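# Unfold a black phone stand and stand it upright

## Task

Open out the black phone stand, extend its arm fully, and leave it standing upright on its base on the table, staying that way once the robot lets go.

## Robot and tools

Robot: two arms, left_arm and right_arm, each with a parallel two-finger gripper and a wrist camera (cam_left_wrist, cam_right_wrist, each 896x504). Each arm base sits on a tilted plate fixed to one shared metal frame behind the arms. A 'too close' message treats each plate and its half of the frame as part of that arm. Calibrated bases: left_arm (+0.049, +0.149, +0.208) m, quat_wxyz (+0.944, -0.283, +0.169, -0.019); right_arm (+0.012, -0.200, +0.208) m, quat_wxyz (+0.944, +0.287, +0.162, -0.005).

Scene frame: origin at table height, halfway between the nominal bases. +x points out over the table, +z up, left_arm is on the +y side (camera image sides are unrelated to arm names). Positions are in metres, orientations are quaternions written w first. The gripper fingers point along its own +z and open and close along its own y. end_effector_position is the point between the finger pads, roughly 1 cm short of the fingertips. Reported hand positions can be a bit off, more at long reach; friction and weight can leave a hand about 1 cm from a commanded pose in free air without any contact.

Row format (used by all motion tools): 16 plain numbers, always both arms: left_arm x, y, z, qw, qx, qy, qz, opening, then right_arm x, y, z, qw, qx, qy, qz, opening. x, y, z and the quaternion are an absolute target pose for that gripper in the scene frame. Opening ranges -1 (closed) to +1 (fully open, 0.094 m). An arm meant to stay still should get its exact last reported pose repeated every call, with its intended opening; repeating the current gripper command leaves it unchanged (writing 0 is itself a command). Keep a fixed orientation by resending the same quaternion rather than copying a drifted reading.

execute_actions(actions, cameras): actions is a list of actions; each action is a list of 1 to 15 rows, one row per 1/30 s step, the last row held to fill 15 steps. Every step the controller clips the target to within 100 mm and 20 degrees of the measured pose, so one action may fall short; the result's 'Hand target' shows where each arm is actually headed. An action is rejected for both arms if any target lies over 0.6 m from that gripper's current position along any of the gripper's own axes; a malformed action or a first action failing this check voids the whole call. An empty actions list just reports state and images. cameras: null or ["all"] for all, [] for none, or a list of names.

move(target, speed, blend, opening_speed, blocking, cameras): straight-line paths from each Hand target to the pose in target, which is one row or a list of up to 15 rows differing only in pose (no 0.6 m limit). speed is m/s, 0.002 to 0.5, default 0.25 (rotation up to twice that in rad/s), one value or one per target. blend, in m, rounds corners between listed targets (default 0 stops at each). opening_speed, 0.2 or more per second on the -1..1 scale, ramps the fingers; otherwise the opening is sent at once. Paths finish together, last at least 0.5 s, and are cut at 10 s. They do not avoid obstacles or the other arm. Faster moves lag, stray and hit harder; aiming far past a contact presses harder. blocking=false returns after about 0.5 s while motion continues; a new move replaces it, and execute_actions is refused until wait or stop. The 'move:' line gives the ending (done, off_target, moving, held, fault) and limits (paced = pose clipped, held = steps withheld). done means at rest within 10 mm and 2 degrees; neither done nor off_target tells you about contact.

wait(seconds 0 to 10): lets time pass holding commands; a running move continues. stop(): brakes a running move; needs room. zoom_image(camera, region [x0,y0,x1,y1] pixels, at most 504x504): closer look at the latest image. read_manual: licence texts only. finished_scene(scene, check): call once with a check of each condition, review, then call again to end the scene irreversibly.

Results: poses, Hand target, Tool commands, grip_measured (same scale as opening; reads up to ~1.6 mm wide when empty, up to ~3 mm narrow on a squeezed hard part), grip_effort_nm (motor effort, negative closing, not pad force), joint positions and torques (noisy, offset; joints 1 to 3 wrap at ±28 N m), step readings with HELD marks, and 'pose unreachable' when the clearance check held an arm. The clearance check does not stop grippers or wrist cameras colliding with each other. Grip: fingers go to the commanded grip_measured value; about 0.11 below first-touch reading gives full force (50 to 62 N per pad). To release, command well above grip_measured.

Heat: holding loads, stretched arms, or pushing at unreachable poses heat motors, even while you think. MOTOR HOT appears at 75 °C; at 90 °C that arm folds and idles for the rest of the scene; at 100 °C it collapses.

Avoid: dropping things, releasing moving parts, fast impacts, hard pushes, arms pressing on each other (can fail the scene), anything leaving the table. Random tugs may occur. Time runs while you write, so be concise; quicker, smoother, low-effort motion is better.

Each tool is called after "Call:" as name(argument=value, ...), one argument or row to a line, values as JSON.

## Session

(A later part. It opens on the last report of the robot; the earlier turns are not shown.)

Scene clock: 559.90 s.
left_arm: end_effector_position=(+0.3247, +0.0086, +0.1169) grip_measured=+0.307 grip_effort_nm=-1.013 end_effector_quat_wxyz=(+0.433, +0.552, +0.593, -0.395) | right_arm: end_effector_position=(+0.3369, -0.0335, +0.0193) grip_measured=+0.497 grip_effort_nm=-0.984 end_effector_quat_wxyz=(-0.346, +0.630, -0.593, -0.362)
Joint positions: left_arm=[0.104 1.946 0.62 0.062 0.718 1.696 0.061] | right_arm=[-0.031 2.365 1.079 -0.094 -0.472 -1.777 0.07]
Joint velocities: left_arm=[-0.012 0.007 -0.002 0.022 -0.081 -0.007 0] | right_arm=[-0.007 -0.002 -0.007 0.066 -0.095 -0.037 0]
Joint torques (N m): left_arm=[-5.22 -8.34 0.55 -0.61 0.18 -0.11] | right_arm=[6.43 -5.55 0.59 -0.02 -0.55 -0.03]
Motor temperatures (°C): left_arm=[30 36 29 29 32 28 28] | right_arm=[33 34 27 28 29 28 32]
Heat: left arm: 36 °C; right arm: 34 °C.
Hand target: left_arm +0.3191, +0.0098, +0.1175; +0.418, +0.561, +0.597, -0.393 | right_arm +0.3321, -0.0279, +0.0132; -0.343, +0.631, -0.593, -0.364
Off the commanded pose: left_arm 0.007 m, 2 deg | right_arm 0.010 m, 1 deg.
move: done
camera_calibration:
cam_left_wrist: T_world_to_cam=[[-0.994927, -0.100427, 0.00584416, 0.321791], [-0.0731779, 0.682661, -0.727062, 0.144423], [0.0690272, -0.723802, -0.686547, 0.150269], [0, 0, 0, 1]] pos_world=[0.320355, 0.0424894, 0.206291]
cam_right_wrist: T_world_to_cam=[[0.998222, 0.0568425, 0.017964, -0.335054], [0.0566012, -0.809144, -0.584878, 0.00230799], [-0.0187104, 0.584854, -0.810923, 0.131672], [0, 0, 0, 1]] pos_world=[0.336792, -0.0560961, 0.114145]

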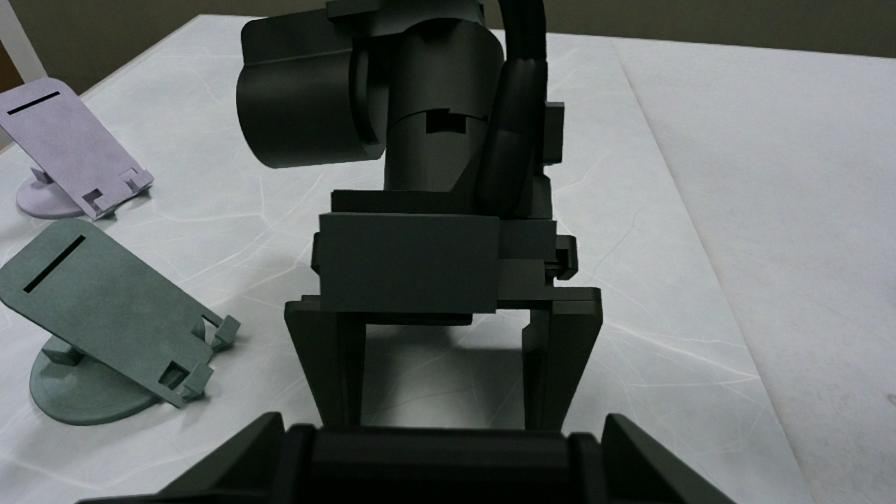

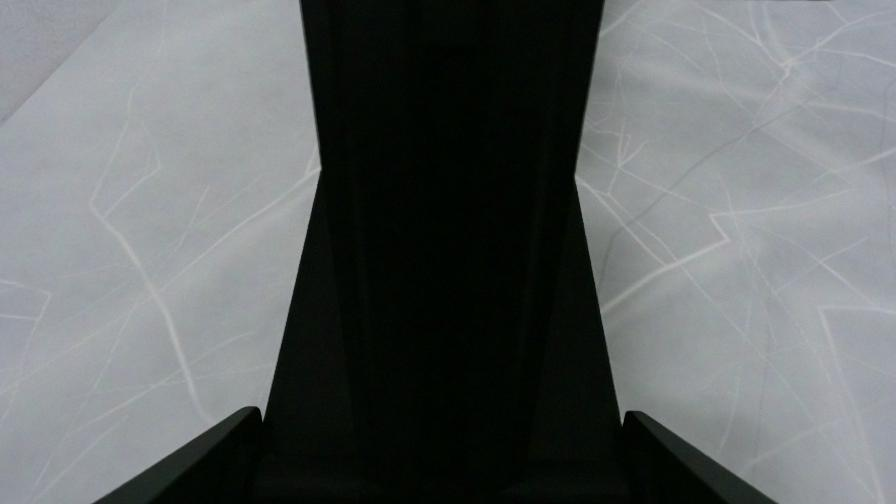

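Call:
move(
  target=[0.318,0.009,0.117,0.4173,0.5618,0.5972,-0.3926,0.55,0.332,-0.028,0.013,0.3428,-0.6311,0.5937,0.3644,0.4],
  opening_speed=0.6,
)

Call:
zoom_image(
  camera="cam_left_wrist",
  region=[200, 300, 680, 504],
)

Call:
move(
  target=[0.320,0.07,0.135,0.4173,0.5618,0.5972,-0.3926,0.55,0.332,-0.028,0.013,0.3428,-0.6311,0.5937,0.3644,0.4],
  speed=0.06,
)

Call:
zoom_image(
  camera="cam_left_wrist",
  region=[200, 100, 680, 504],
)

Scene clock: 602.73 s.
left_arm: end_effector_position=(+0.3223, +0.0110, +0.1115) grip_measured=+0.549 grip_effort_nm=0.076 end_effector_quat_wxyz=(+0.421, +0.560, +0.600, -0.386) | right_arm: end_effector_position=(+0.3369, -0.0335, +0.0192) grip_measured=+0.497 grip_effort_nm=-0.984 end_effector_quat_wxyz=(-0.346, +0.631, -0.593, -0.361)
Joint positions: left_arm=[0.104 1.941 0.614 0.063 0.68 1.695 0.073] | right_arm=[-0.031 2.365 1.079 -0.094 -0.472 -1.778 0.07]
Joint velocities: left_arm=[-0.022 -0.017 0.002 -0.051 0.022 -0.081 0] | right_arm=[-0.002 0.002 -0.002 -0.066 -0.037 0.022 0]
Joint torques (N m): left_arm=[-5.39 -7.62 0.64 -0.53 0.57 -0.08] | right_arm=[6.3 -5.7 0.55 -0.04 -0.54 0.04]
Motor temperatures (°C): left_arm=[30 40 29 29 31 28 29] | right_arm=[33 33 27 27 29 28 32]
Heat: left arm: 40 °C; right arm: 33 °C.
Hand target: left_arm +0.3180, +0.0090, +0.1169; +0.417, +0.562, +0.597, -0.393 | right_arm +0.3319, -0.0281, +0.0132; -0.342, +0.631, -0.593, -0.364
Off the commanded pose: left_arm 0.007 m, 1 deg | right_arm 0.010 m, 1 deg.
move: done
camera_calibration:
cam_left_wrist: T_world_to_cam=[[-0.995306, -0.0965019, 0.00727995, 0.319533], [-0.0739189, 0.709522, -0.700796, 0.135681], [0.0624628, -0.698045, -0.713325, 0.153241], [0, 0, 0, 1]] pos_world=[0.318491, 0.0415362, 0.202069]
cam_right_wrist: T_world_to_cam=[[0.998181, 0.0573649, 0.018547, -0.335005], [0.0573795, -0.809534, -0.584262, 0.00189974], [-0.0185018, 0.584264, -0.811353, 0.131536], [0, 0, 0, 1]] pos_world=[0.336721, -0.056096, 0.114045]

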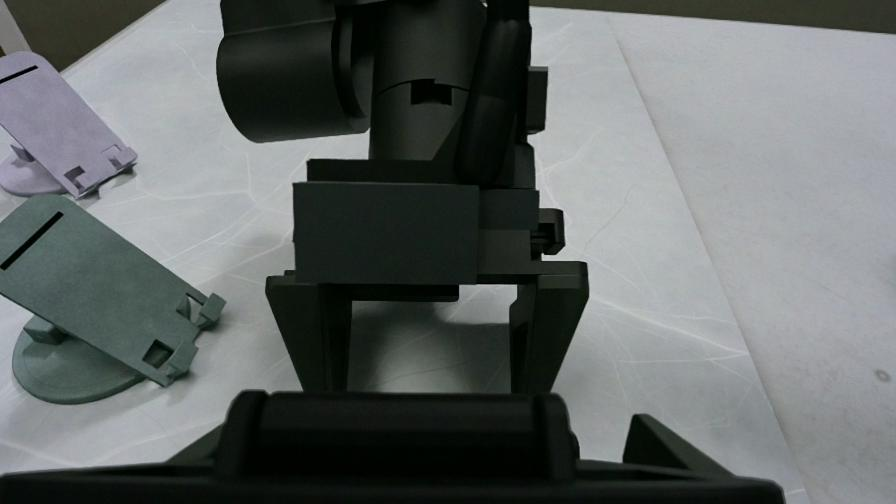

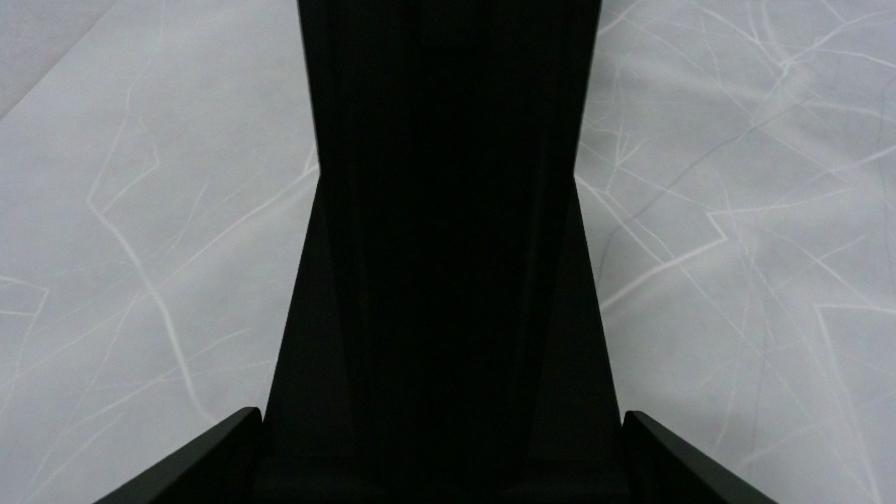

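Scaled by 1.050.

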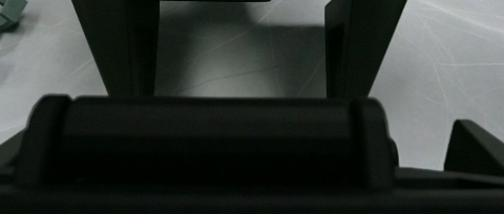

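Scene clock: 604.57 s.
left_arm: end_effector_position=(+0.3136, +0.0665, +0.1287) grip_measured=+0.549 grip_effort_nm=0.076 end_effector_quat_wxyz=(+0.403, +0.568, +0.598, -0.397) | right_arm: end_effector_position=(+0.3371, -0.0336, +0.0192) grip_measured=+0.497 grip_effort_nm=-0.984 end_effector_quat_wxyz=(-0.347, +0.631, -0.593, -0.361)
Joint positions: left_arm=[0.255 1.764 0.672 -0.343 0.691 1.908 0.073] | right_arm=[-0.031 2.365 1.079 -0.093 -0.472 -1.778 0.07]
Joint velocities: left_arm=[-0.027 -0.022 0.007 -0.066 -0.066 0.007 0] | right_arm=[-0.002 -0.007 -0.007 0.007 0.037 -0.007 -0.001]
Joint torques (N m): left_arm=[-2.47 -7.84 2.8 -0.9 0.8 0.08] | right_arm=[6.39 -5.74 0.7 -0.05 -0.53 0.01]
Motor temperatures (°C): left_arm=[30 40 29 29 31 28 29] | right_arm=[33 33 27 27 29 28 32]
Heat: left arm: 40 °C; right arm: 33 °C.
Hand target: left_arm +0.3193, +0.0704, +0.1344; +0.416, +0.563, +0.596, -0.393 | right_arm +0.3320, -0.0281, +0.0132; -0.343, +0.631, -0.593, -0.364
Off the commanded pose: left_arm 0.010 m, 2 deg | right_arm 0.010 m, 1 deg.
move: done
camera_calibration:
cam_left_wrist: T_world_to_cam=[[-0.997666, -0.0611313, 0.0304377, 0.311586], [-0.0652053, 0.720306, -0.690585, 0.102947], [0.0202919, -0.690958, -0.72261, 0.218845], [0, 0, 0, 1]] pos_world=[0.31313, 0.0961072, 0.21975]
cam_right_wrist: T_world_to_cam=[[0.998192, 0.0569629, 0.0191791, -0.335205], [0.0574253, -0.809616, -0.584144, 0.00184546], [-0.0177469, 0.58419, -0.811423, 0.131264], [0, 0, 0, 1]] pos_world=[0.336823, -0.0560945, 0.114017]

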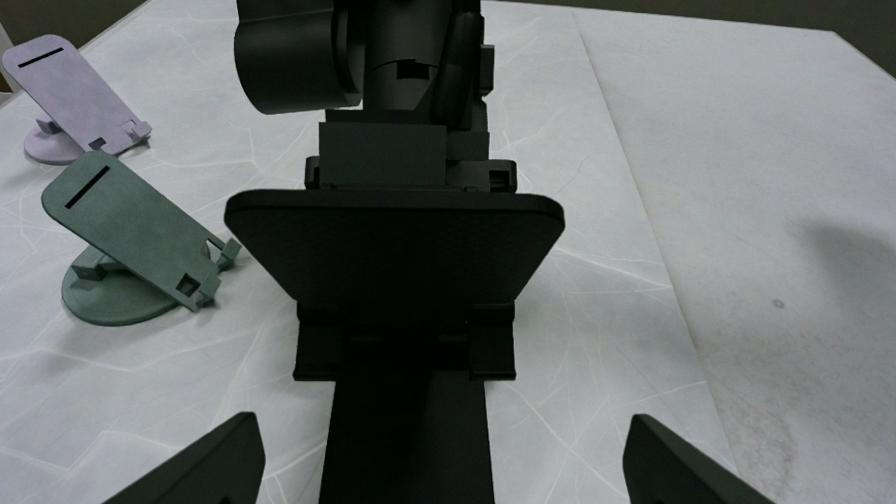

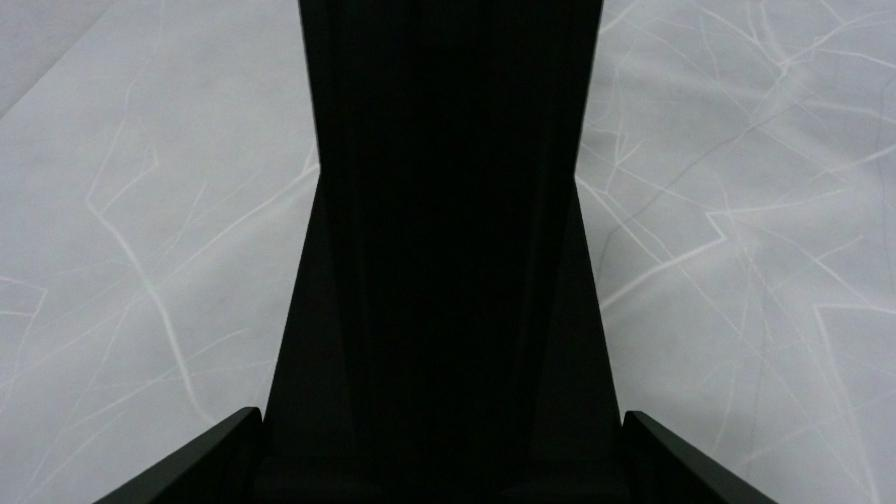

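Scaled by 1.050.

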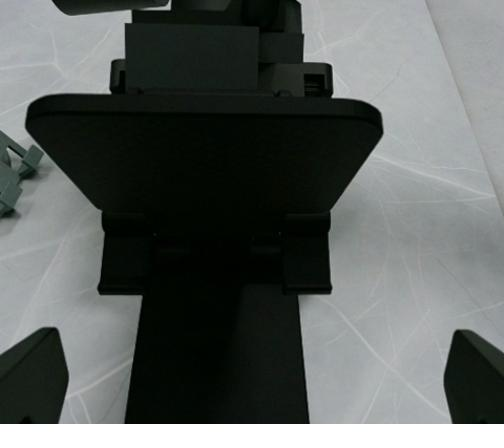

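Call:
move(
  target=[0.320,0.07,0.135,0.4173,0.5618,0.5972,-0.3926,0.55,0.332,-0.028,0.013,0.3428,-0.6311,0.5937,0.3644,0.75],
  opening_speed=0.5,
  cameras=[],
)

Call:
move(
  target=[0.320,0.07,0.135,0.4173,0.5618,0.5972,-0.3926,0.55,0.328,-0.11,0.07,0.3428,-0.6311,0.5937,0.3644,0.75],
  speed=0.07,
)

Call:
zoom_image(
  camera="cam_right_wrist",
  region=[200, 0, 700, 504],
)

Scene clock: 639.30 s.
left_arm: end_effector_position=(+0.3136, +0.0664, +0.1292) grip_measured=+0.549 grip_effort_nm=0.076 end_effector_quat_wxyz=(+0.404, +0.568, +0.597, -0.398) | right_arm: end_effector_position=(+0.3373, -0.0336, +0.0191) grip_measured=+0.747 grip_effort_nm=0.193 end_effector_quat_wxyz=(-0.347, +0.631, -0.593, -0.361)
Joint positions: left_arm=[0.255 1.764 0.672 -0.344 0.693 1.908 0.073] | right_arm=[-0.031 2.365 1.079 -0.093 -0.472 -1.778 0.082]
Joint velocities: left_arm=[-0.017 0.007 0.012 -0.022 0.022 0.051 -0.001] | right_arm=[0.007 -0.007 -0.002 0.007 0.051 -0.022 0.002]
Joint torques (N m): left_arm=[-2.73 -8.12 2.39 -0.8 0.78 -0.04] | right_arm=[6.08 -5.59 0.54 -0.04 -0.61 0.03]
Motor temperatures (°C): left_arm=[29 37 29 29 31 28 27] | right_arm=[33 33 27 27 29 28 32]
Heat: left arm: 37 °C; right arm: 33 °C.
Hand target: left_arm +0.3199, +0.0699, +0.1349; +0.417, +0.562, +0.597, -0.392 | right_arm +0.3320, -0.0281, +0.0132; -0.343, +0.631, -0.593, -0.364
Off the commanded pose: left_arm 0.009 m, 2 deg | right_arm 0.010 m, 1 deg.
move: done
No camera images: "cameras" was empty.

Scene clock: 641.40 s.
left_arm: end_effector_position=(+0.3136, +0.0664, +0.1292) grip_measured=+0.549 grip_effort_nm=0.076 end_effector_quat_wxyz=(+0.404, +0.568, +0.597, -0.398) | right_arm: end_effector_position=(+0.3264, -0.1064, +0.0636) grip_measured=+0.747 grip_effort_nm=0.178 end_effector_quat_wxyz=(-0.336, +0.632, -0.597, -0.362)
Joint positions: left_arm=[0.255 1.764 0.672 -0.344 0.693 1.908 0.073] | right_arm=[-0.144 2.078 0.982 -0.348 -0.472 -1.896 0.082]
Joint velocities: left_arm=[0.007 0.012 0.007 -0.022 0.022 0.007 0] | right_arm=[-0.007 -0.002 -0.007 -0.007 -0.022 0.037 0]
Joint torques (N m): left_arm=[-2.61 -8.16 2.35 -0.8 0.78 -0.03] | right_arm=[4.66 -9.52 0.44 -0.69 -0.74 -0.16]
Motor temperatures (°C): left_arm=[29 37 29 29 31 28 27] | right_arm=[33 34 27 27 29 28 32]
Heat: left arm: 37 °C; right arm: 34 °C.
Hand target: left_arm +0.3199, +0.0699, +0.1349; +0.417, +0.562, +0.597, -0.392 | right_arm +0.3264, -0.1100, +0.0700; -0.342, +0.631, -0.594, -0.363
Off the commanded pose: left_arm 0.009 m, 2 deg | right_arm 0.008 m, 1 deg.
move: done
camera_calibration:
cam_left_wrist: T_world_to_cam=[[-0.997665, -0.0611286, 0.0304498, 0.311506], [-0.0651544, 0.718359, -0.692615, 0.103798], [0.0204646, -0.692981, -0.720665, 0.2189], [0, 0, 0, 1]] pos_world=[0.313062, 0.0961709, 0.22016]
cam_right_wrist: T_world_to_cam=[[0.998088, 0.0617119, 0.00359656, -0.319659], [0.0526671, -0.818458, -0.572147, -0.03075], [-0.0323647, 0.571243, -0.820143, 0.213632], [0, 0, 0, 1]] pos_world=[0.327582, -0.127477, 0.158765]

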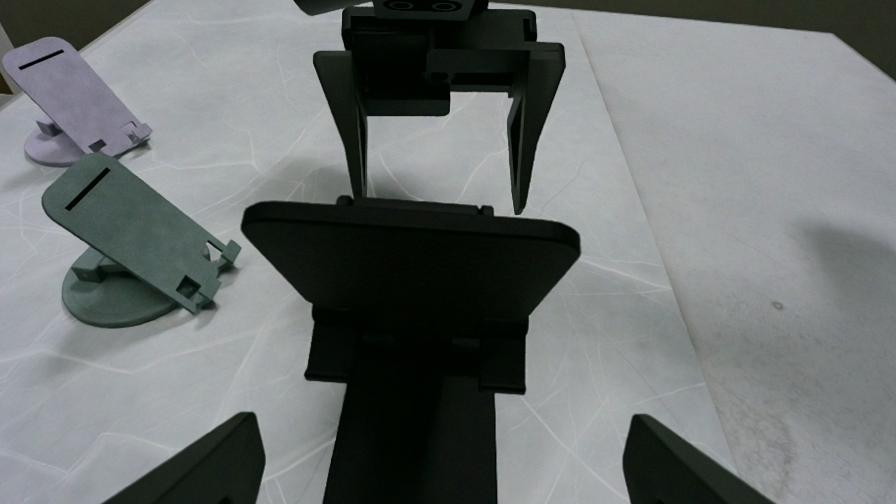

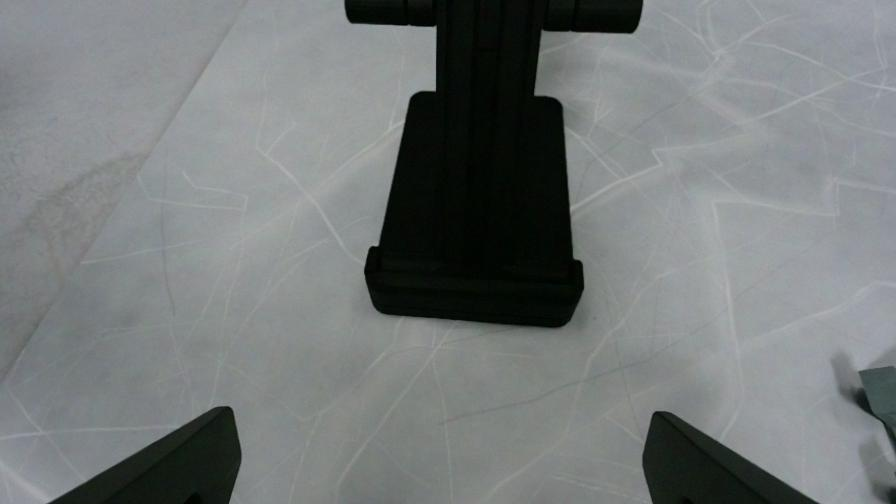

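Scaled by 1.000.

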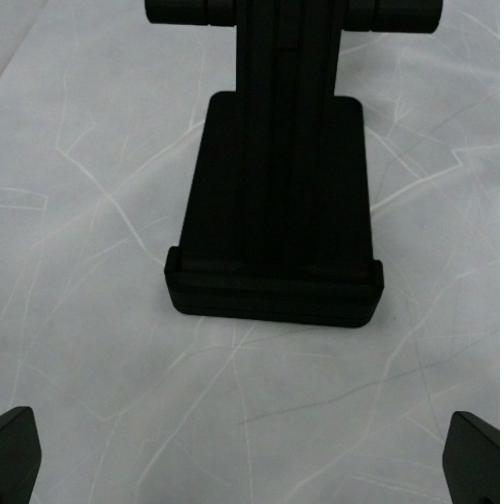

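Call:
move(
  target=[0.320,0.07,0.135,0.4173,0.5618,0.5972,-0.3926,0.55,0.328,-0.10,0.10,0.4923,-0.5372,0.5054,0.4631,0.0],
  speed=0.1,
)

Call:
zoom_image(
  camera="cam_right_wrist",
  region=[200, 0, 700, 504],
)

Scene clock: 655.87 s.
left_arm: end_effector_position=(+0.3136, +0.0663, +0.1293) grip_measured=+0.549 grip_effort_nm=0.076 end_effector_quat_wxyz=(+0.404, +0.568, +0.597, -0.398) | right_arm: end_effector_position=(+0.3389, -0.1074, +0.1026) grip_measured=+0.003 grip_effort_nm=-0.095 end_effector_quat_wxyz=(-0.479, +0.543, -0.539, -0.430)
Joint positions: left_arm=[0.255 1.764 0.672 -0.344 0.694 1.908 0.073] | right_arm=[-0.241 2.131 1.044 -0.482 -0.858 -2.077 0.047]
Joint velocities: left_arm=[-0.002 0.002 0.012 0.051 0.022 0.037 -0.001] | right_arm=[-0.012 0.012 0.007 -0.051 -0.095 -0.007 -0.001]
Joint torques (N m): left_arm=[-2.71 -8.09 2.45 -0.81 0.76 -0.01] | right_arm=[4.22 -5.08 0.01 -0.81 -0.94 -0.17]
Motor temperatures (°C): left_arm=[29 37 29 29 32 28 27] | right_arm=[32 35 27 28 29 28 31]
Heat: left arm: 37 °C; right arm: 35 °C.
Hand target: left_arm +0.3199, +0.0699, +0.1349; +0.417, +0.562, +0.597, -0.392 | right_arm +0.3283, -0.1008, +0.1002; -0.478, +0.529, -0.537, -0.452
Off the commanded pose: left_arm 0.009 m, 2 deg | right_arm 0.013 m, 6 deg.
joint sent to its limit (right arm) — joint 6 (wrist roll), lower limit. The joint targets are off in orientation, not in position.
move: off_target (right_arm)
camera_calibration:
cam_left_wrist: T_world_to_cam=[[-0.99766, -0.0612413, 0.0304125, 0.311538], [-0.0652023, 0.718105, -0.692874, 0.103922], [0.0205932, -0.693235, -0.720417, 0.218871], [0, 0, 0, 1]] pos_world=[0.313078, 0.0961813, 0.220209]
cam_right_wrist: T_world_to_cam=[[0.996855, -0.0434142, 0.0663029, -0.349523], [0.0303796, -0.563375, -0.825643, 0.0510768], [0.073198, 0.82506, -0.560284, 0.211391], [0, 0, 0, 1]] pos_world=[0.331398, -0.160809, 0.183785]

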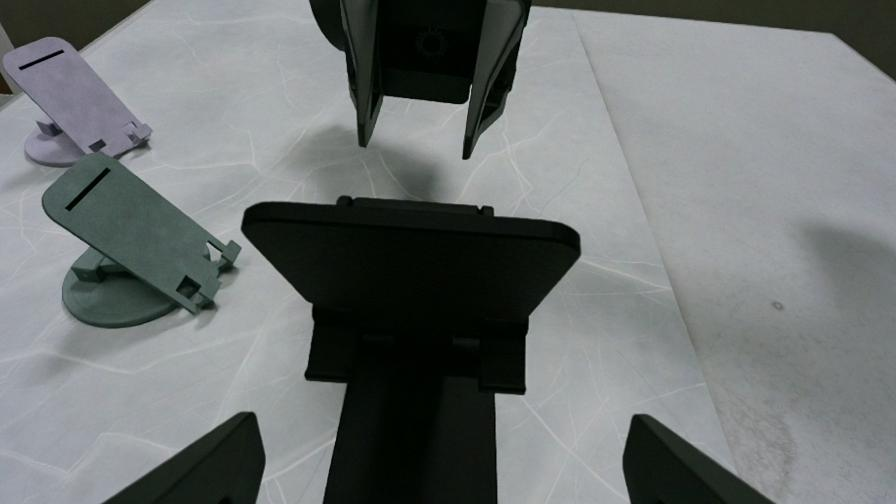

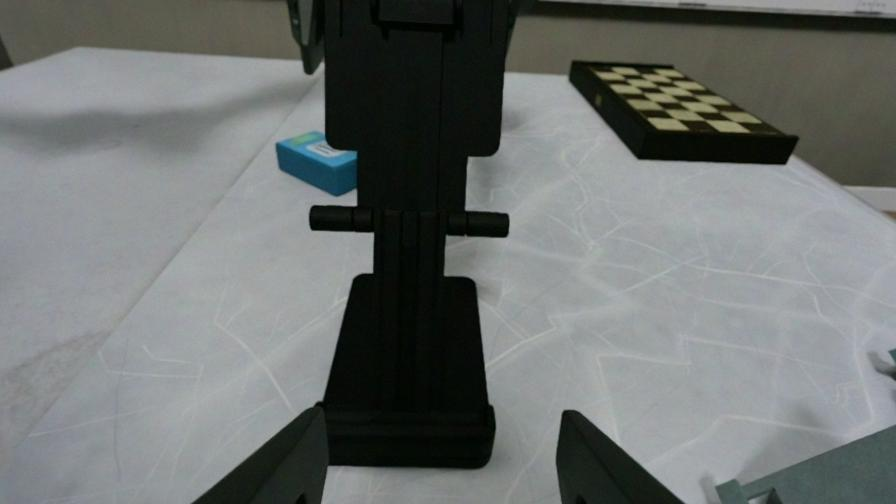

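Scaled by 1.000.

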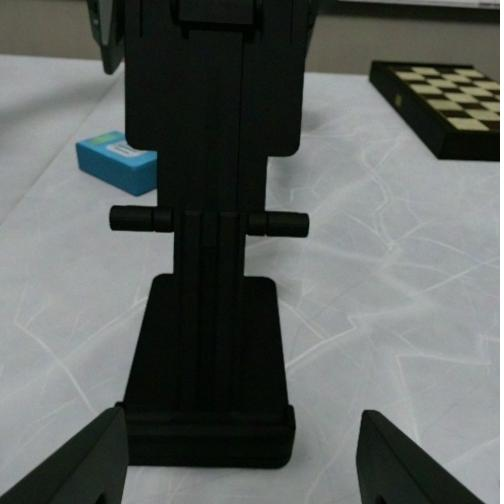

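Call:
move(
  target=[0.320,0.07,0.135,0.4173,0.5618,0.5972,-0.3926,0.55,0.322,-0.06,0.062,0.4923,-0.5372,0.5054,0.4631,0.0],
  speed=0.06,
)

Call:
zoom_image(
  camera="cam_right_wrist",
  region=[200, 0, 700, 504],
)

Scene clock: 688.43 s.
left_arm: end_effector_position=(+0.3136, +0.0663, +0.1293) grip_measured=+0.549 grip_effort_nm=0.076 end_effector_quat_wxyz=(+0.404, +0.568, +0.597, -0.398) | right_arm: end_effector_position=(+0.3270, -0.0710, +0.0617) grip_measured=+0.003 grip_effort_nm=-0.090 end_effector_quat_wxyz=(-0.477, +0.536, -0.530, -0.451)
Joint positions: left_arm=[0.255 1.764 0.672 -0.344 0.694 1.908 0.073] | right_arm=[-0.224 2.342 1.099 -0.367 -0.877 -2.077 0.047]
Joint velocities: left_arm=[-0.012 -0.012 0.012 -0.007 -0.037 0.037 -0.001] | right_arm=[0.002 0.002 -0.002 -0.037 0.037 -0.022 0]
Joint torques (N m): left_arm=[-2.71 -8.08 2.35 -0.82 0.77 -0.04] | right_arm=[6.63 -4.98 0.23 -0.54 -0.89 -0.16]
Motor temperatures (°C): left_arm=[29 37 29 29 32 28 27] | right_arm=[32 34 27 28 30 28 30]
Heat: left arm: 37 °C; right arm: 34 °C.
Hand target: left_arm +0.3199, +0.0699, +0.1349; +0.417, +0.562, +0.597, -0.392 | right_arm +0.3229, -0.0601, +0.0616; -0.486, +0.533, -0.519, -0.459
Off the commanded pose: left_arm 0.009 m, 2 deg | right_arm 0.012 m, 4 deg.
joint sent to its limit (right arm) — joint 6 (wrist roll), lower limit. The joint targets still meet the commanded pose.
move: off_target (right_arm)
camera_calibration:
cam_left_wrist: T_world_to_cam=[[-0.99766, -0.0612413, 0.0304125, 0.311538], [-0.0652023, 0.718105, -0.692874, 0.103922], [0.0205932, -0.693235, -0.720417, 0.218871], [0, 0, 0, 1]] pos_world=[0.313078, 0.0961813, 0.220209]
cam_right_wrist: T_world_to_cam=[[0.998835, -0.0212082, 0.0433369, -0.331044], [0.0253339, -0.533891, -0.845174, 0.0431185], [0.0410618, 0.845287, -0.532732, 0.169605], [0, 0, 0, 1]] pos_world=[0.322601, -0.127365, 0.141143]

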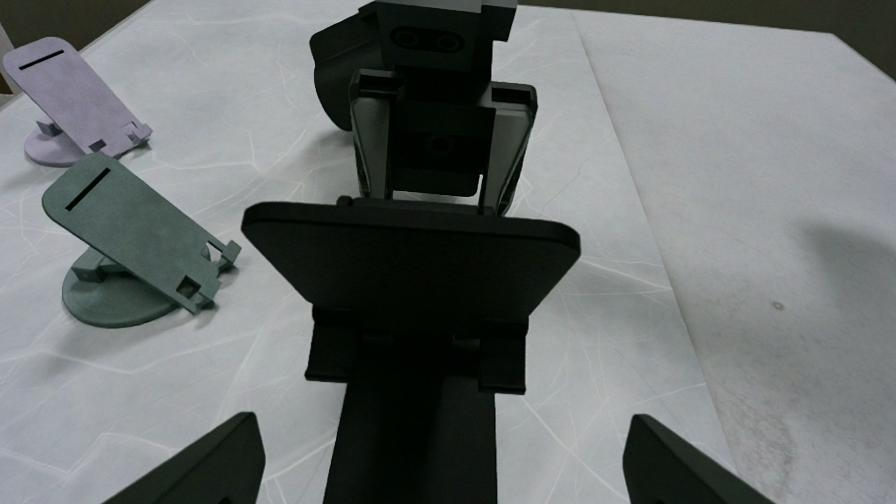

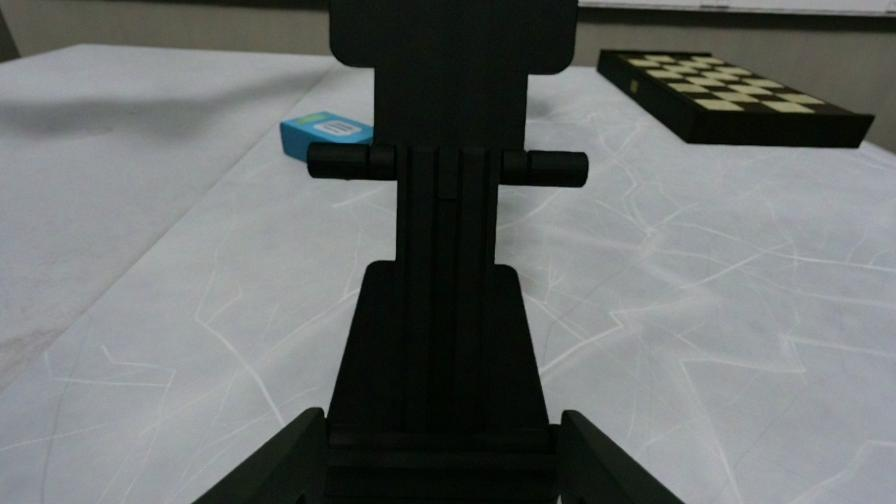

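Scaled by 1.000.

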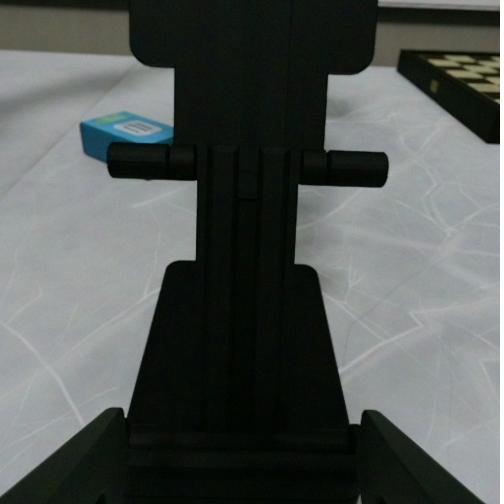

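Call:
move(
  target=[0.320,0.07,0.135,0.4173,0.5618,0.5972,-0.3926,0.55,0.321,-0.016,0.066,0.4923,-0.5372,0.5054,0.4631,0.0],
  speed=0.05,
)

Call:
zoom_image(
  camera="cam_right_wrist",
  region=[200, 0, 700, 504],
)

Scene clock: 693.73 s.
left_arm: end_effector_position=(+0.3136, +0.0663, +0.1293) grip_measured=+0.549 grip_effort_nm=0.076 end_effector_quat_wxyz=(+0.404, +0.568, +0.597, -0.398) | right_arm: end_effector_position=(+0.3318, -0.0272, +0.0657) grip_measured=+0.003 grip_effort_nm=-0.095 end_effector_quat_wxyz=(-0.492, +0.547, -0.510, -0.446)
Joint positions: left_arm=[0.255 1.764 0.672 -0.344 0.694 1.908 0.073] | right_arm=[-0.111 2.404 1.086 -0.178 -0.89 -1.968 0.047]
Joint velocities: left_arm=[-0.002 -0.012 0.012 -0.007 -0.037 -0.051 -0.001] | right_arm=[-0.017 -0.012 -0.002 0.007 0.022 -0.095 0]
Joint torques (N m): left_arm=[-2.69 -8.01 2.4 -0.8 0.78 -0.05] | right_arm=[6.98 -4.94 -0.42 -0.3 -0.96 0.03]
Motor temperatures (°C): left_arm=[29 37 29 29 32 28 27] | right_arm=[32 34 26 28 30 28 30]
Heat: left arm: 37 °C; right arm: 34 °C.
Hand target: left_arm +0.3199, +0.0699, +0.1349; +0.417, +0.562, +0.597, -0.392 | right_arm +0.3217, -0.0160, +0.0664; -0.492, +0.537, -0.504, -0.464
Off the commanded pose: left_arm 0.009 m, 2 deg | right_arm 0.016 m, 2 deg.
move: off_target (right_arm)
camera_calibration:
cam_left_wrist: T_world_to_cam=[[-0.99766, -0.0612413, 0.0304125, 0.311538], [-0.0652023, 0.718105, -0.692874, 0.103922], [0.0205932, -0.693235, -0.720417, 0.218871], [0, 0, 0, 1]] pos_world=[0.313078, 0.0961813, 0.220209]
cam_right_wrist: T_world_to_cam=[[0.995648, -0.00831825, 0.0928179, -0.336926], [0.0751622, -0.517126, -0.852603, 0.0542394], [0.0550907, 0.855869, -0.51425, 0.128919], [0, 0, 0, 1]] pos_world=[0.324281, -0.085092, 0.143814]

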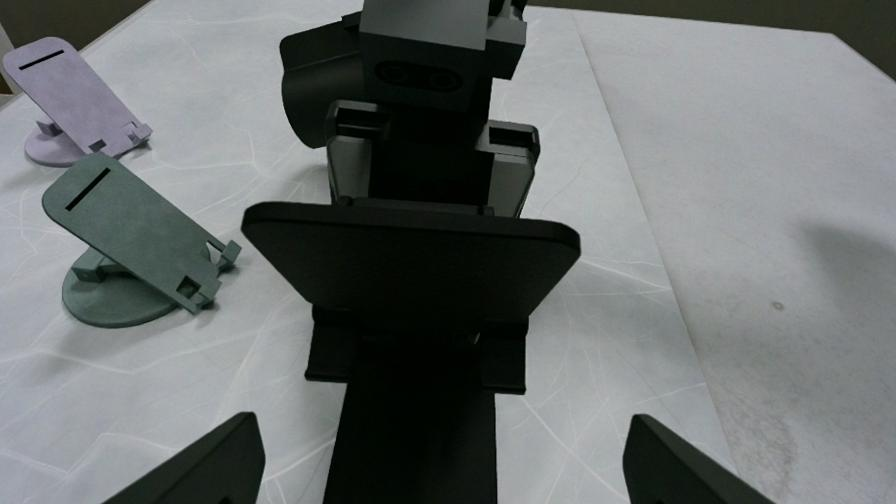

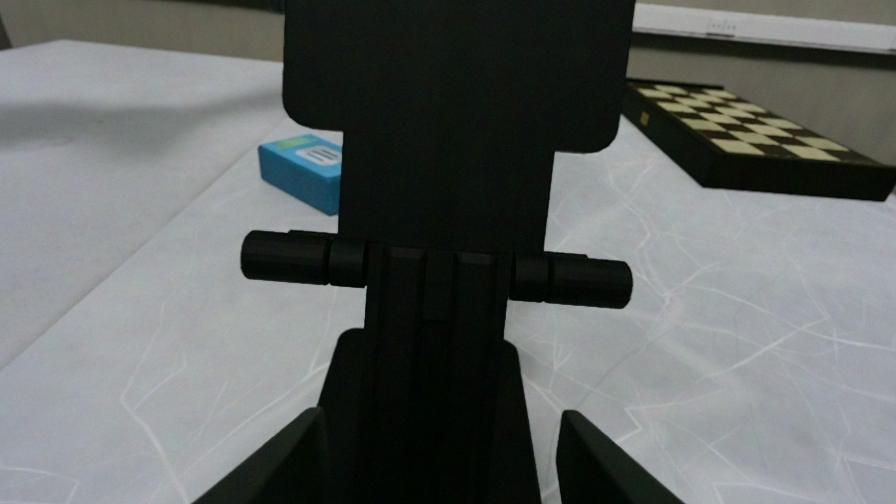

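Scaled by 1.000.

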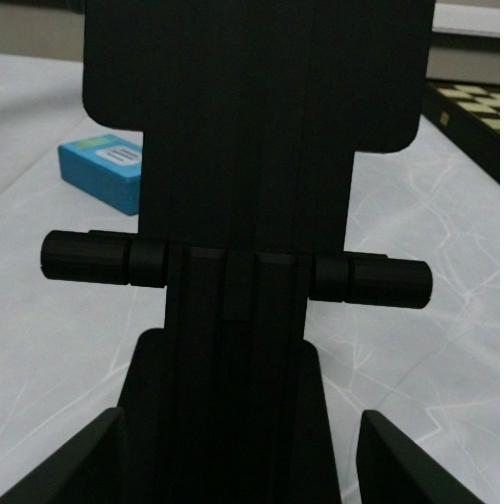

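Call:
move(
  target=[0.320,0.07,0.135,0.4173,0.5618,0.5972,-0.3926,0.55,0.321,-0.007,0.068,0.4923,-0.5372,0.5054,0.4631,0.0],
  speed=0.04,
  cameras=[],
)

Call:
move(
  target=[0.320,0.07,0.135,0.4173,0.5618,0.5972,-0.3926,0.55,0.321,-0.007,0.068,0.4923,-0.5372,0.5054,0.4631,-0.65],
  opening_speed=0.4,
)

Call:
zoom_image(
  camera="cam_right_wrist",
  region=[200, 0, 700, 504],
)

Scene clock: 701.87 s.
left_arm: end_effector_position=(+0.3136, +0.0663, +0.1293) grip_measured=+0.549 grip_effort_nm=0.076 end_effector_quat_wxyz=(+0.404, +0.568, +0.597, -0.398) | right_arm: end_effector_position=(+0.3322, -0.0188, +0.0678) grip_measured=+0.003 grip_effort_nm=-0.100 end_effector_quat_wxyz=(-0.494, +0.545, -0.511, -0.445)
Joint positions: left_arm=[0.255 1.764 0.672 -0.344 0.694 1.908 0.073] | right_arm=[-0.088 2.41 1.071 -0.121 -0.89 -1.925 0.047]
Joint velocities: left_arm=[-0.007 -0.012 0.002 0.037 -0.037 0.022 -0.001] | right_arm=[0.002 0.012 -0.002 -0.022 -0.081 0.007 0.001]
Joint torques (N m): left_arm=[-2.78 -8.1 2.4 -0.78 0.78 -0.07] | right_arm=[7.3 -4.86 -0.27 -0.23 -0.94 0.08]
Motor temperatures (°C): left_arm=[29 37 29 29 32 28 27] | right_arm=[33 34 26 28 30 28 30]
Heat: left arm: 37 °C; right arm: 34 °C.
Hand target: left_arm +0.3199, +0.0699, +0.1349; +0.417, +0.562, +0.597, -0.392 | right_arm +0.3211, -0.0073, +0.0682; -0.492, +0.537, -0.505, -0.463
Off the commanded pose: left_arm 0.009 m, 2 deg | right_arm 0.016 m, 2 deg.
move: off_target (right_arm)
No camera images: "cameras" was empty.

Scene clock: 703.70 s.
left_arm: end_effector_position=(+0.3136, +0.0663, +0.1293) grip_measured=+0.549 grip_effort_nm=0.076 end_effector_quat_wxyz=(+0.404, +0.568, +0.597, -0.398) | right_arm: end_effector_position=(+0.3320, -0.0187, +0.0680) grip_measured=-0.458 grip_effort_nm=-0.984 end_effector_quat_wxyz=(-0.493, +0.544, -0.512, -0.446)
Joint positions: left_arm=[0.255 1.764 0.672 -0.344 0.694 1.908 0.073] | right_arm=[-0.088 2.41 1.07 -0.119 -0.892 -1.92 0.025]
Joint velocities: left_arm=[0.002 -0.002 -0.012 0.007 -0.037 -0.022 -0.001] | right_arm=[0.002 -0.017 -0.002 0.022 0.066 -0.037 0]
Joint torques (N m): left_arm=[-2.71 -8.09 2.41 -0.8 0.77 -0.01] | right_arm=[7.27 -4.75 -0.34 -0.22 -0.92 0]
Motor temperatures (°C): left_arm=[29 37 29 29 32 28 27] | right_arm=[33 34 26 28 30 28 30]
Heat: left arm: 37 °C; right arm: 34 °C.
Hand target: left_arm +0.3199, +0.0699, +0.1349; +0.417, +0.562, +0.597, -0.392 | right_arm +0.3210, -0.0074, +0.0682; -0.492, +0.537, -0.505, -0.463
Off the commanded pose: left_arm 0.009 m, 2 deg | right_arm 0.016 m, 2 deg.
move: off_target (right_arm)
camera_calibration:
cam_left_wrist: T_world_to_cam=[[-0.99766, -0.0612413, 0.0304125, 0.311538], [-0.0652023, 0.718105, -0.692874, 0.103922], [0.0205932, -0.693235, -0.720417, 0.218871], [0, 0, 0, 1]] pos_world=[0.313078, 0.0961813, 0.220209]
cam_right_wrist: T_world_to_cam=[[0.995928, -0.0148489, 0.0889231, -0.337211], [0.0685618, -0.51573, -0.854004, 0.0628379], [0.0585413, 0.856623, -0.512611, 0.121542], [0, 0, 0, 1]] pos_world=[0.324414, -0.0767157, 0.145954]

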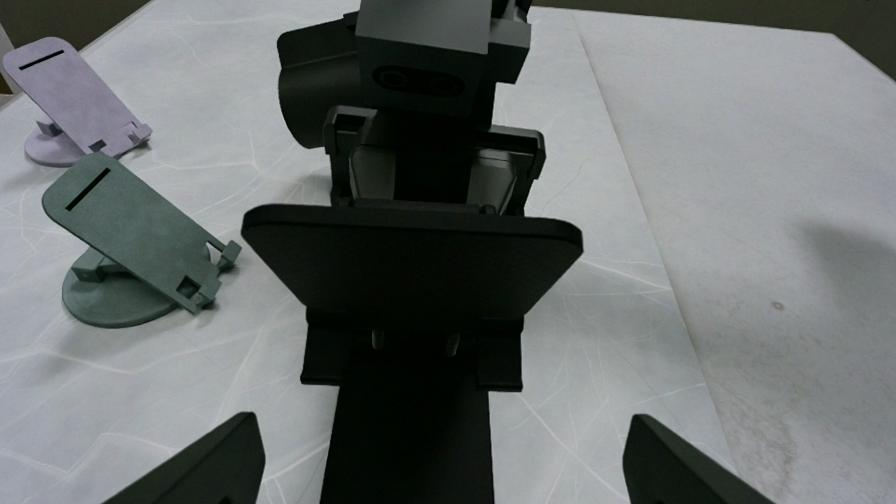

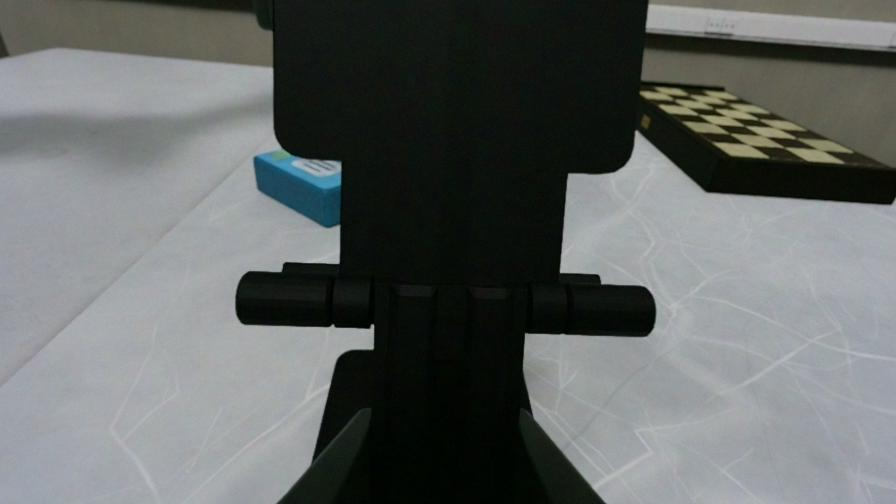

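Scaled by 1.000.

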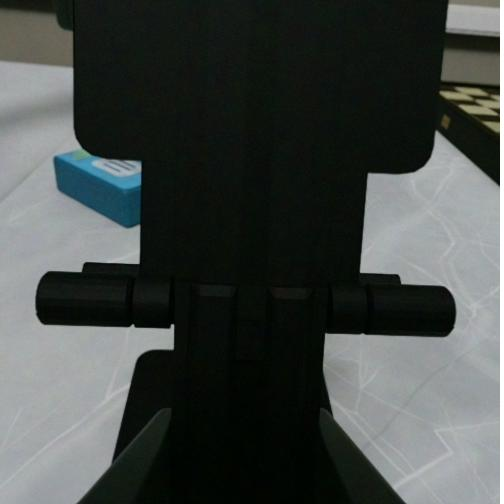

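Call:
move(
  target=[
    [0.318,0.04,0.135,0.4586,0.5327,0.5663,-0.4314,0.58,0.321,-0.007,0.068,0.4923,-0.5372,0.5054,0.4631,-0.65],
    [0.318,-0.004,0.131,0.4586,0.5327,0.5663,-0.4314,0.58,0.321,-0.007,0.068,0.4923,-0.5372,0.5054,0.4631,-0.65],
  ],
  speed=0.05,
)

Call:
zoom_image(
  camera="cam_left_wrist",
  region=[200, 200, 700, 504],
)

Scene clock: 713.63 s.
left_arm: end_effector_position=(+0.3273, +0.0036, +0.1305) grip_measured=+0.579 grip_effort_nm=0.081 end_effector_quat_wxyz=(+0.466, +0.531, +0.573, -0.415) | right_arm: end_effector_position=(+0.3320, -0.0187, +0.0680) grip_measured=-0.458 grip_effort_nm=-0.979 end_effector_quat_wxyz=(-0.493, +0.544, -0.512, -0.446)
Joint positions: left_arm=[0.107 1.959 0.623 0.073 0.815 1.705 0.074] | right_arm=[-0.088 2.41 1.07 -0.119 -0.892 -1.92 0.025]
Joint velocities: left_arm=[0.007 -0.002 -0.007 0.022 0.022 -0.051 -0.001] | right_arm=[-0.032 -0.002 -0.017 -0.007 -0.066 0.007 0]
Joint torques (N m): left_arm=[-5.91 -4.6 0.77 -0.23 0.65 -0.06] | right_arm=[7.39 -4.89 -0.44 -0.2 -0.9 0.01]
Motor temperatures (°C): left_arm=[29 37 29 29 32 28 27] | right_arm=[33 33 26 28 30 28 31]
Heat: left arm: 37 °C; right arm: 33 °C.
Hand target: left_arm +0.3182, -0.0046, +0.1316; +0.460, +0.531, +0.567, -0.430 | right_arm +0.3210, -0.0074, +0.0681; -0.492, +0.537, -0.505, -0.463
Off the commanded pose: left_arm 0.012 m, 2 deg | right_arm 0.016 m, 2 deg.
move: off_target (left_arm, right_arm)
camera_calibration:
cam_left_wrist: T_world_to_cam=[[-0.993778, -0.111341, -0.00299734, 0.324582], [-0.0660255, 0.610559, -0.789214, 0.163911], [0.0897018, -0.784105, -0.614111, 0.139839], [0, 0, 0, 1]] pos_world=[0.320841, 0.045711, 0.21621]
cam_right_wrist: T_world_to_cam=[[0.995961, -0.0148937, 0.0885457, -0.337197], [0.0682155, -0.515726, -0.854034, 0.062955], [0.058385, 0.856624, -0.512627, 0.121595], [0, 0, 0, 1]] pos_world=[0.324441, -0.076716, 0.145956]

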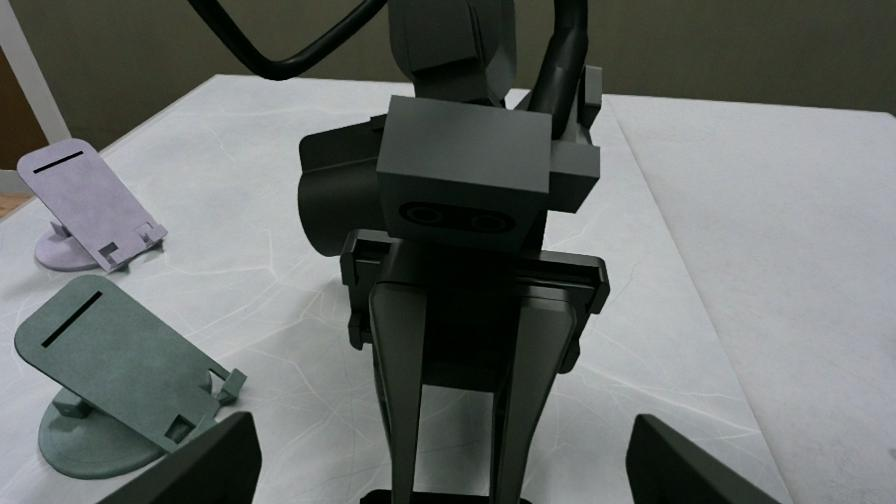

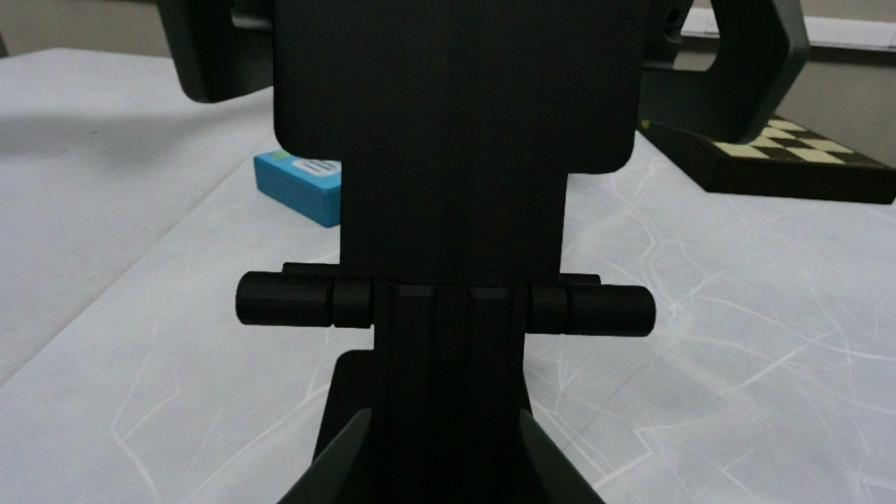

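Scaled by 1.008.

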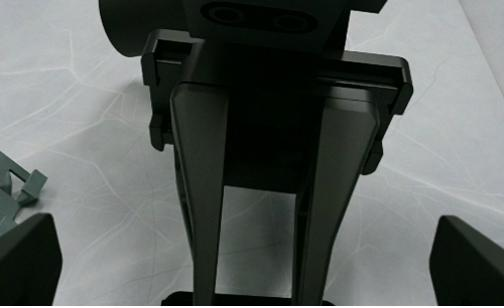

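Call:
move(
  target=[0.318,-0.004,0.131,0.4586,0.5327,0.5663,-0.4314,0.15,0.321,-0.007,0.068,0.4923,-0.5372,0.5054,0.4631,-0.65],
  opening_speed=0.4,
  cameras=[],
)

Call:
move(
  target=[
    [0.320,0.009,0.127,0.3808,0.5845,0.6213,-0.3582,0.15,0.321,-0.007,0.068,0.4923,-0.5372,0.5054,0.4631,-0.65],
    [0.320,0.024,0.126,0.2964,0.6263,0.6657,-0.2788,0.15,0.321,-0.007,0.068,0.4923,-0.5372,0.5054,0.4631,-0.65],
  ],
  speed=0.05,
)

Call:
zoom_image(
  camera="cam_right_wrist",
  region=[200, 0, 700, 504],
)

Scene clock: 725.10 s.
left_arm: end_effector_position=(+0.3263, +0.0036, +0.1301) grip_measured=+0.291 grip_effort_nm=-1.013 end_effector_quat_wxyz=(+0.464, +0.531, +0.574, -0.416) | right_arm: end_effector_position=(+0.3320, -0.0187, +0.0680) grip_measured=-0.458 grip_effort_nm=-0.979 end_effector_quat_wxyz=(-0.492, +0.543, -0.513, -0.447)
Joint positions: left_arm=[0.107 1.959 0.623 0.068 0.812 1.704 0.061] | right_arm=[-0.088 2.41 1.07 -0.118 -0.892 -1.916 0.025]
Joint velocities: left_arm=[-0.002 0.012 -0.017 0.037 -0.066 -0.007 -0.001] | right_arm=[-0.002 0.002 -0.002 -0.051 -0.081 -0.022 -0.001]
Joint torques (N m): left_arm=[-5.7 -4.51 1.24 -0.39 0.66 0.03] | right_arm=[7.65 -4.66 -0.21 -0.21 -0.88 0.03]
Motor temperatures (°C): left_arm=[30 36 29 29 32 28 27] | right_arm=[33 33 26 28 30 28 31]
Heat: left arm: 36 °C; right arm: 33 °C.
Hand target: left_arm +0.3179, -0.0037, +0.1310; +0.459, +0.532, +0.566, -0.431 | right_arm +0.3210, -0.0074, +0.0681; -0.492, +0.537, -0.505, -0.463
Off the commanded pose: left_arm 0.011 m, 2 deg | right_arm 0.016 m, 2 deg.
move: off_target (left_arm, right_arm)
No camera images: "cameras" was empty.

Scene clock: 730.83 s.
left_arm: end_effector_position=(+0.3254, +0.0154, +0.1294) grip_measured=+0.289 grip_effort_nm=-1.013 end_effector_quat_wxyz=(+0.321, +0.620, +0.654, -0.293) | right_arm: end_effector_position=(+0.3296, -0.0115, +0.0748) grip_measured=-0.458 grip_effort_nm=-0.979 end_effector_quat_wxyz=(-0.493, +0.536, -0.509, -0.459)
Joint positions: left_arm=[-0.122 1.718 0.571 -0.012 0.282 1.47 0.061] | right_arm=[-0.067 2.414 1.066 -0.112 -0.91 -1.891 0.025]
Joint velocities: left_arm=[-0.012 -0.007 -0.002 0.007 -0.037 0.022 0] | right_arm=[0.012 -0.017 -0.002 -0.081 -0.066 -0.007 0]
Joint torques (N m): left_arm=[-4.36 -8.16 3.44 -0.41 -0.12 -0.16] | right_arm=[5.52 -5.15 -0.08 -0.21 -0.66 -0.25]
Motor temperatures (°C): left_arm=[30 37 29 29 31 28 27] | right_arm=[33 33 26 28 30 28 32]
Heat: left arm: 37 °C; right arm: 33 °C.
Hand target: left_arm +0.3216, +0.0245, +0.1277; +0.298, +0.625, +0.664, -0.281 | right_arm +0.3211, -0.0069, +0.0682; -0.492, +0.537, -0.505, -0.463
Off the commanded pose: left_arm 0.011 m, 4 deg | right_arm 0.012 m, 1 deg.
move: off_target (left_arm, right_arm)
camera_calibration:
cam_left_wrist: T_world_to_cam=[[-0.996312, -0.0854644, -0.00758123, 0.325046], [-0.0732112, 0.892882, -0.444299, 0.109105], [0.0447409, -0.442106, -0.895846, 0.194343], [0, 0, 0, 1]] pos_world=[0.32314, 0.0162824, 0.225041]
cam_right_wrist: T_world_to_cam=[[0.997516, -0.00813838, 0.0699654, -0.334354], [0.0568331, -0.493787, -0.867724, 0.0776984], [0.0416099, 0.869545, -0.492098, 0.123206], [0, 0, 0, 1]] pos_world=[0.323981, -0.0714878, 0.151443]

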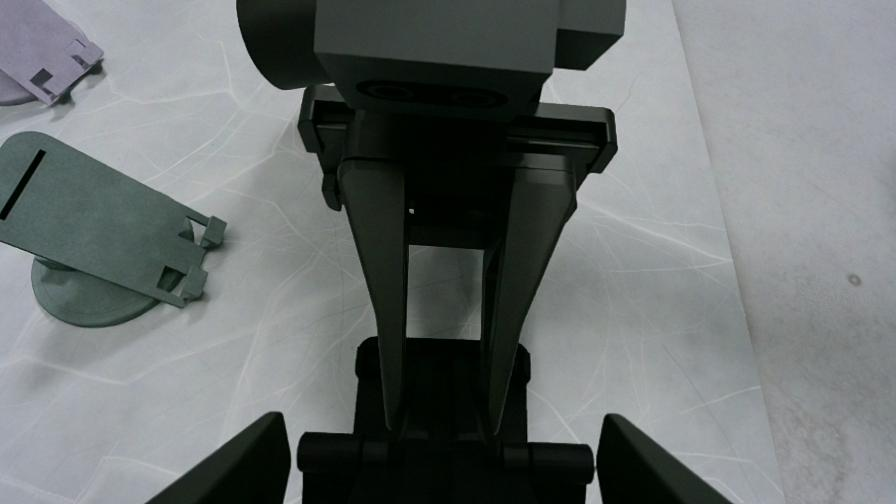

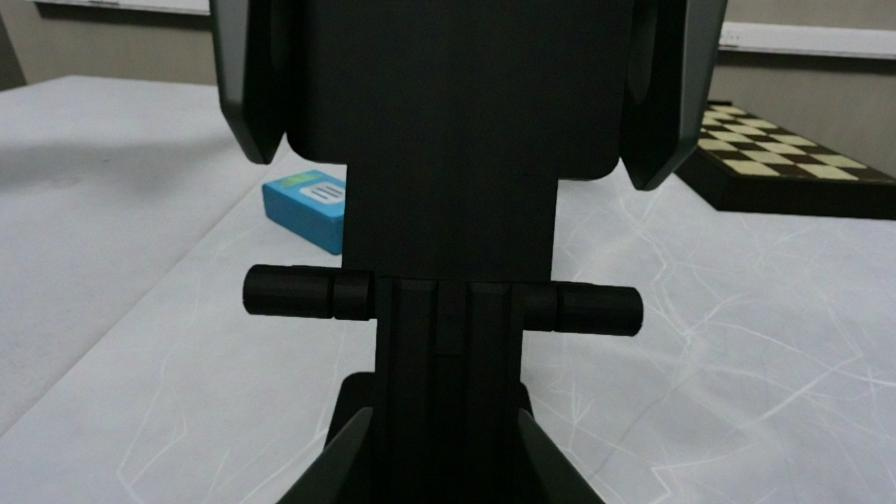

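Scaled by 1.000.

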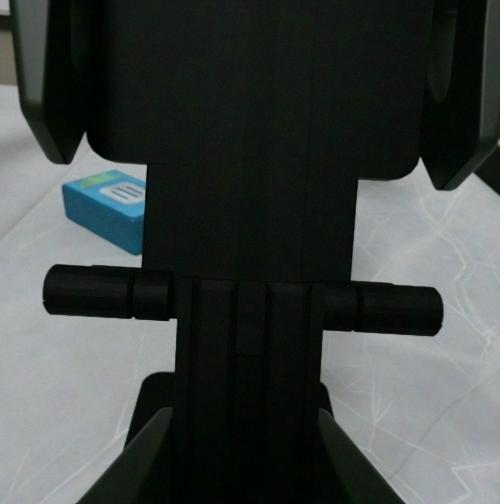

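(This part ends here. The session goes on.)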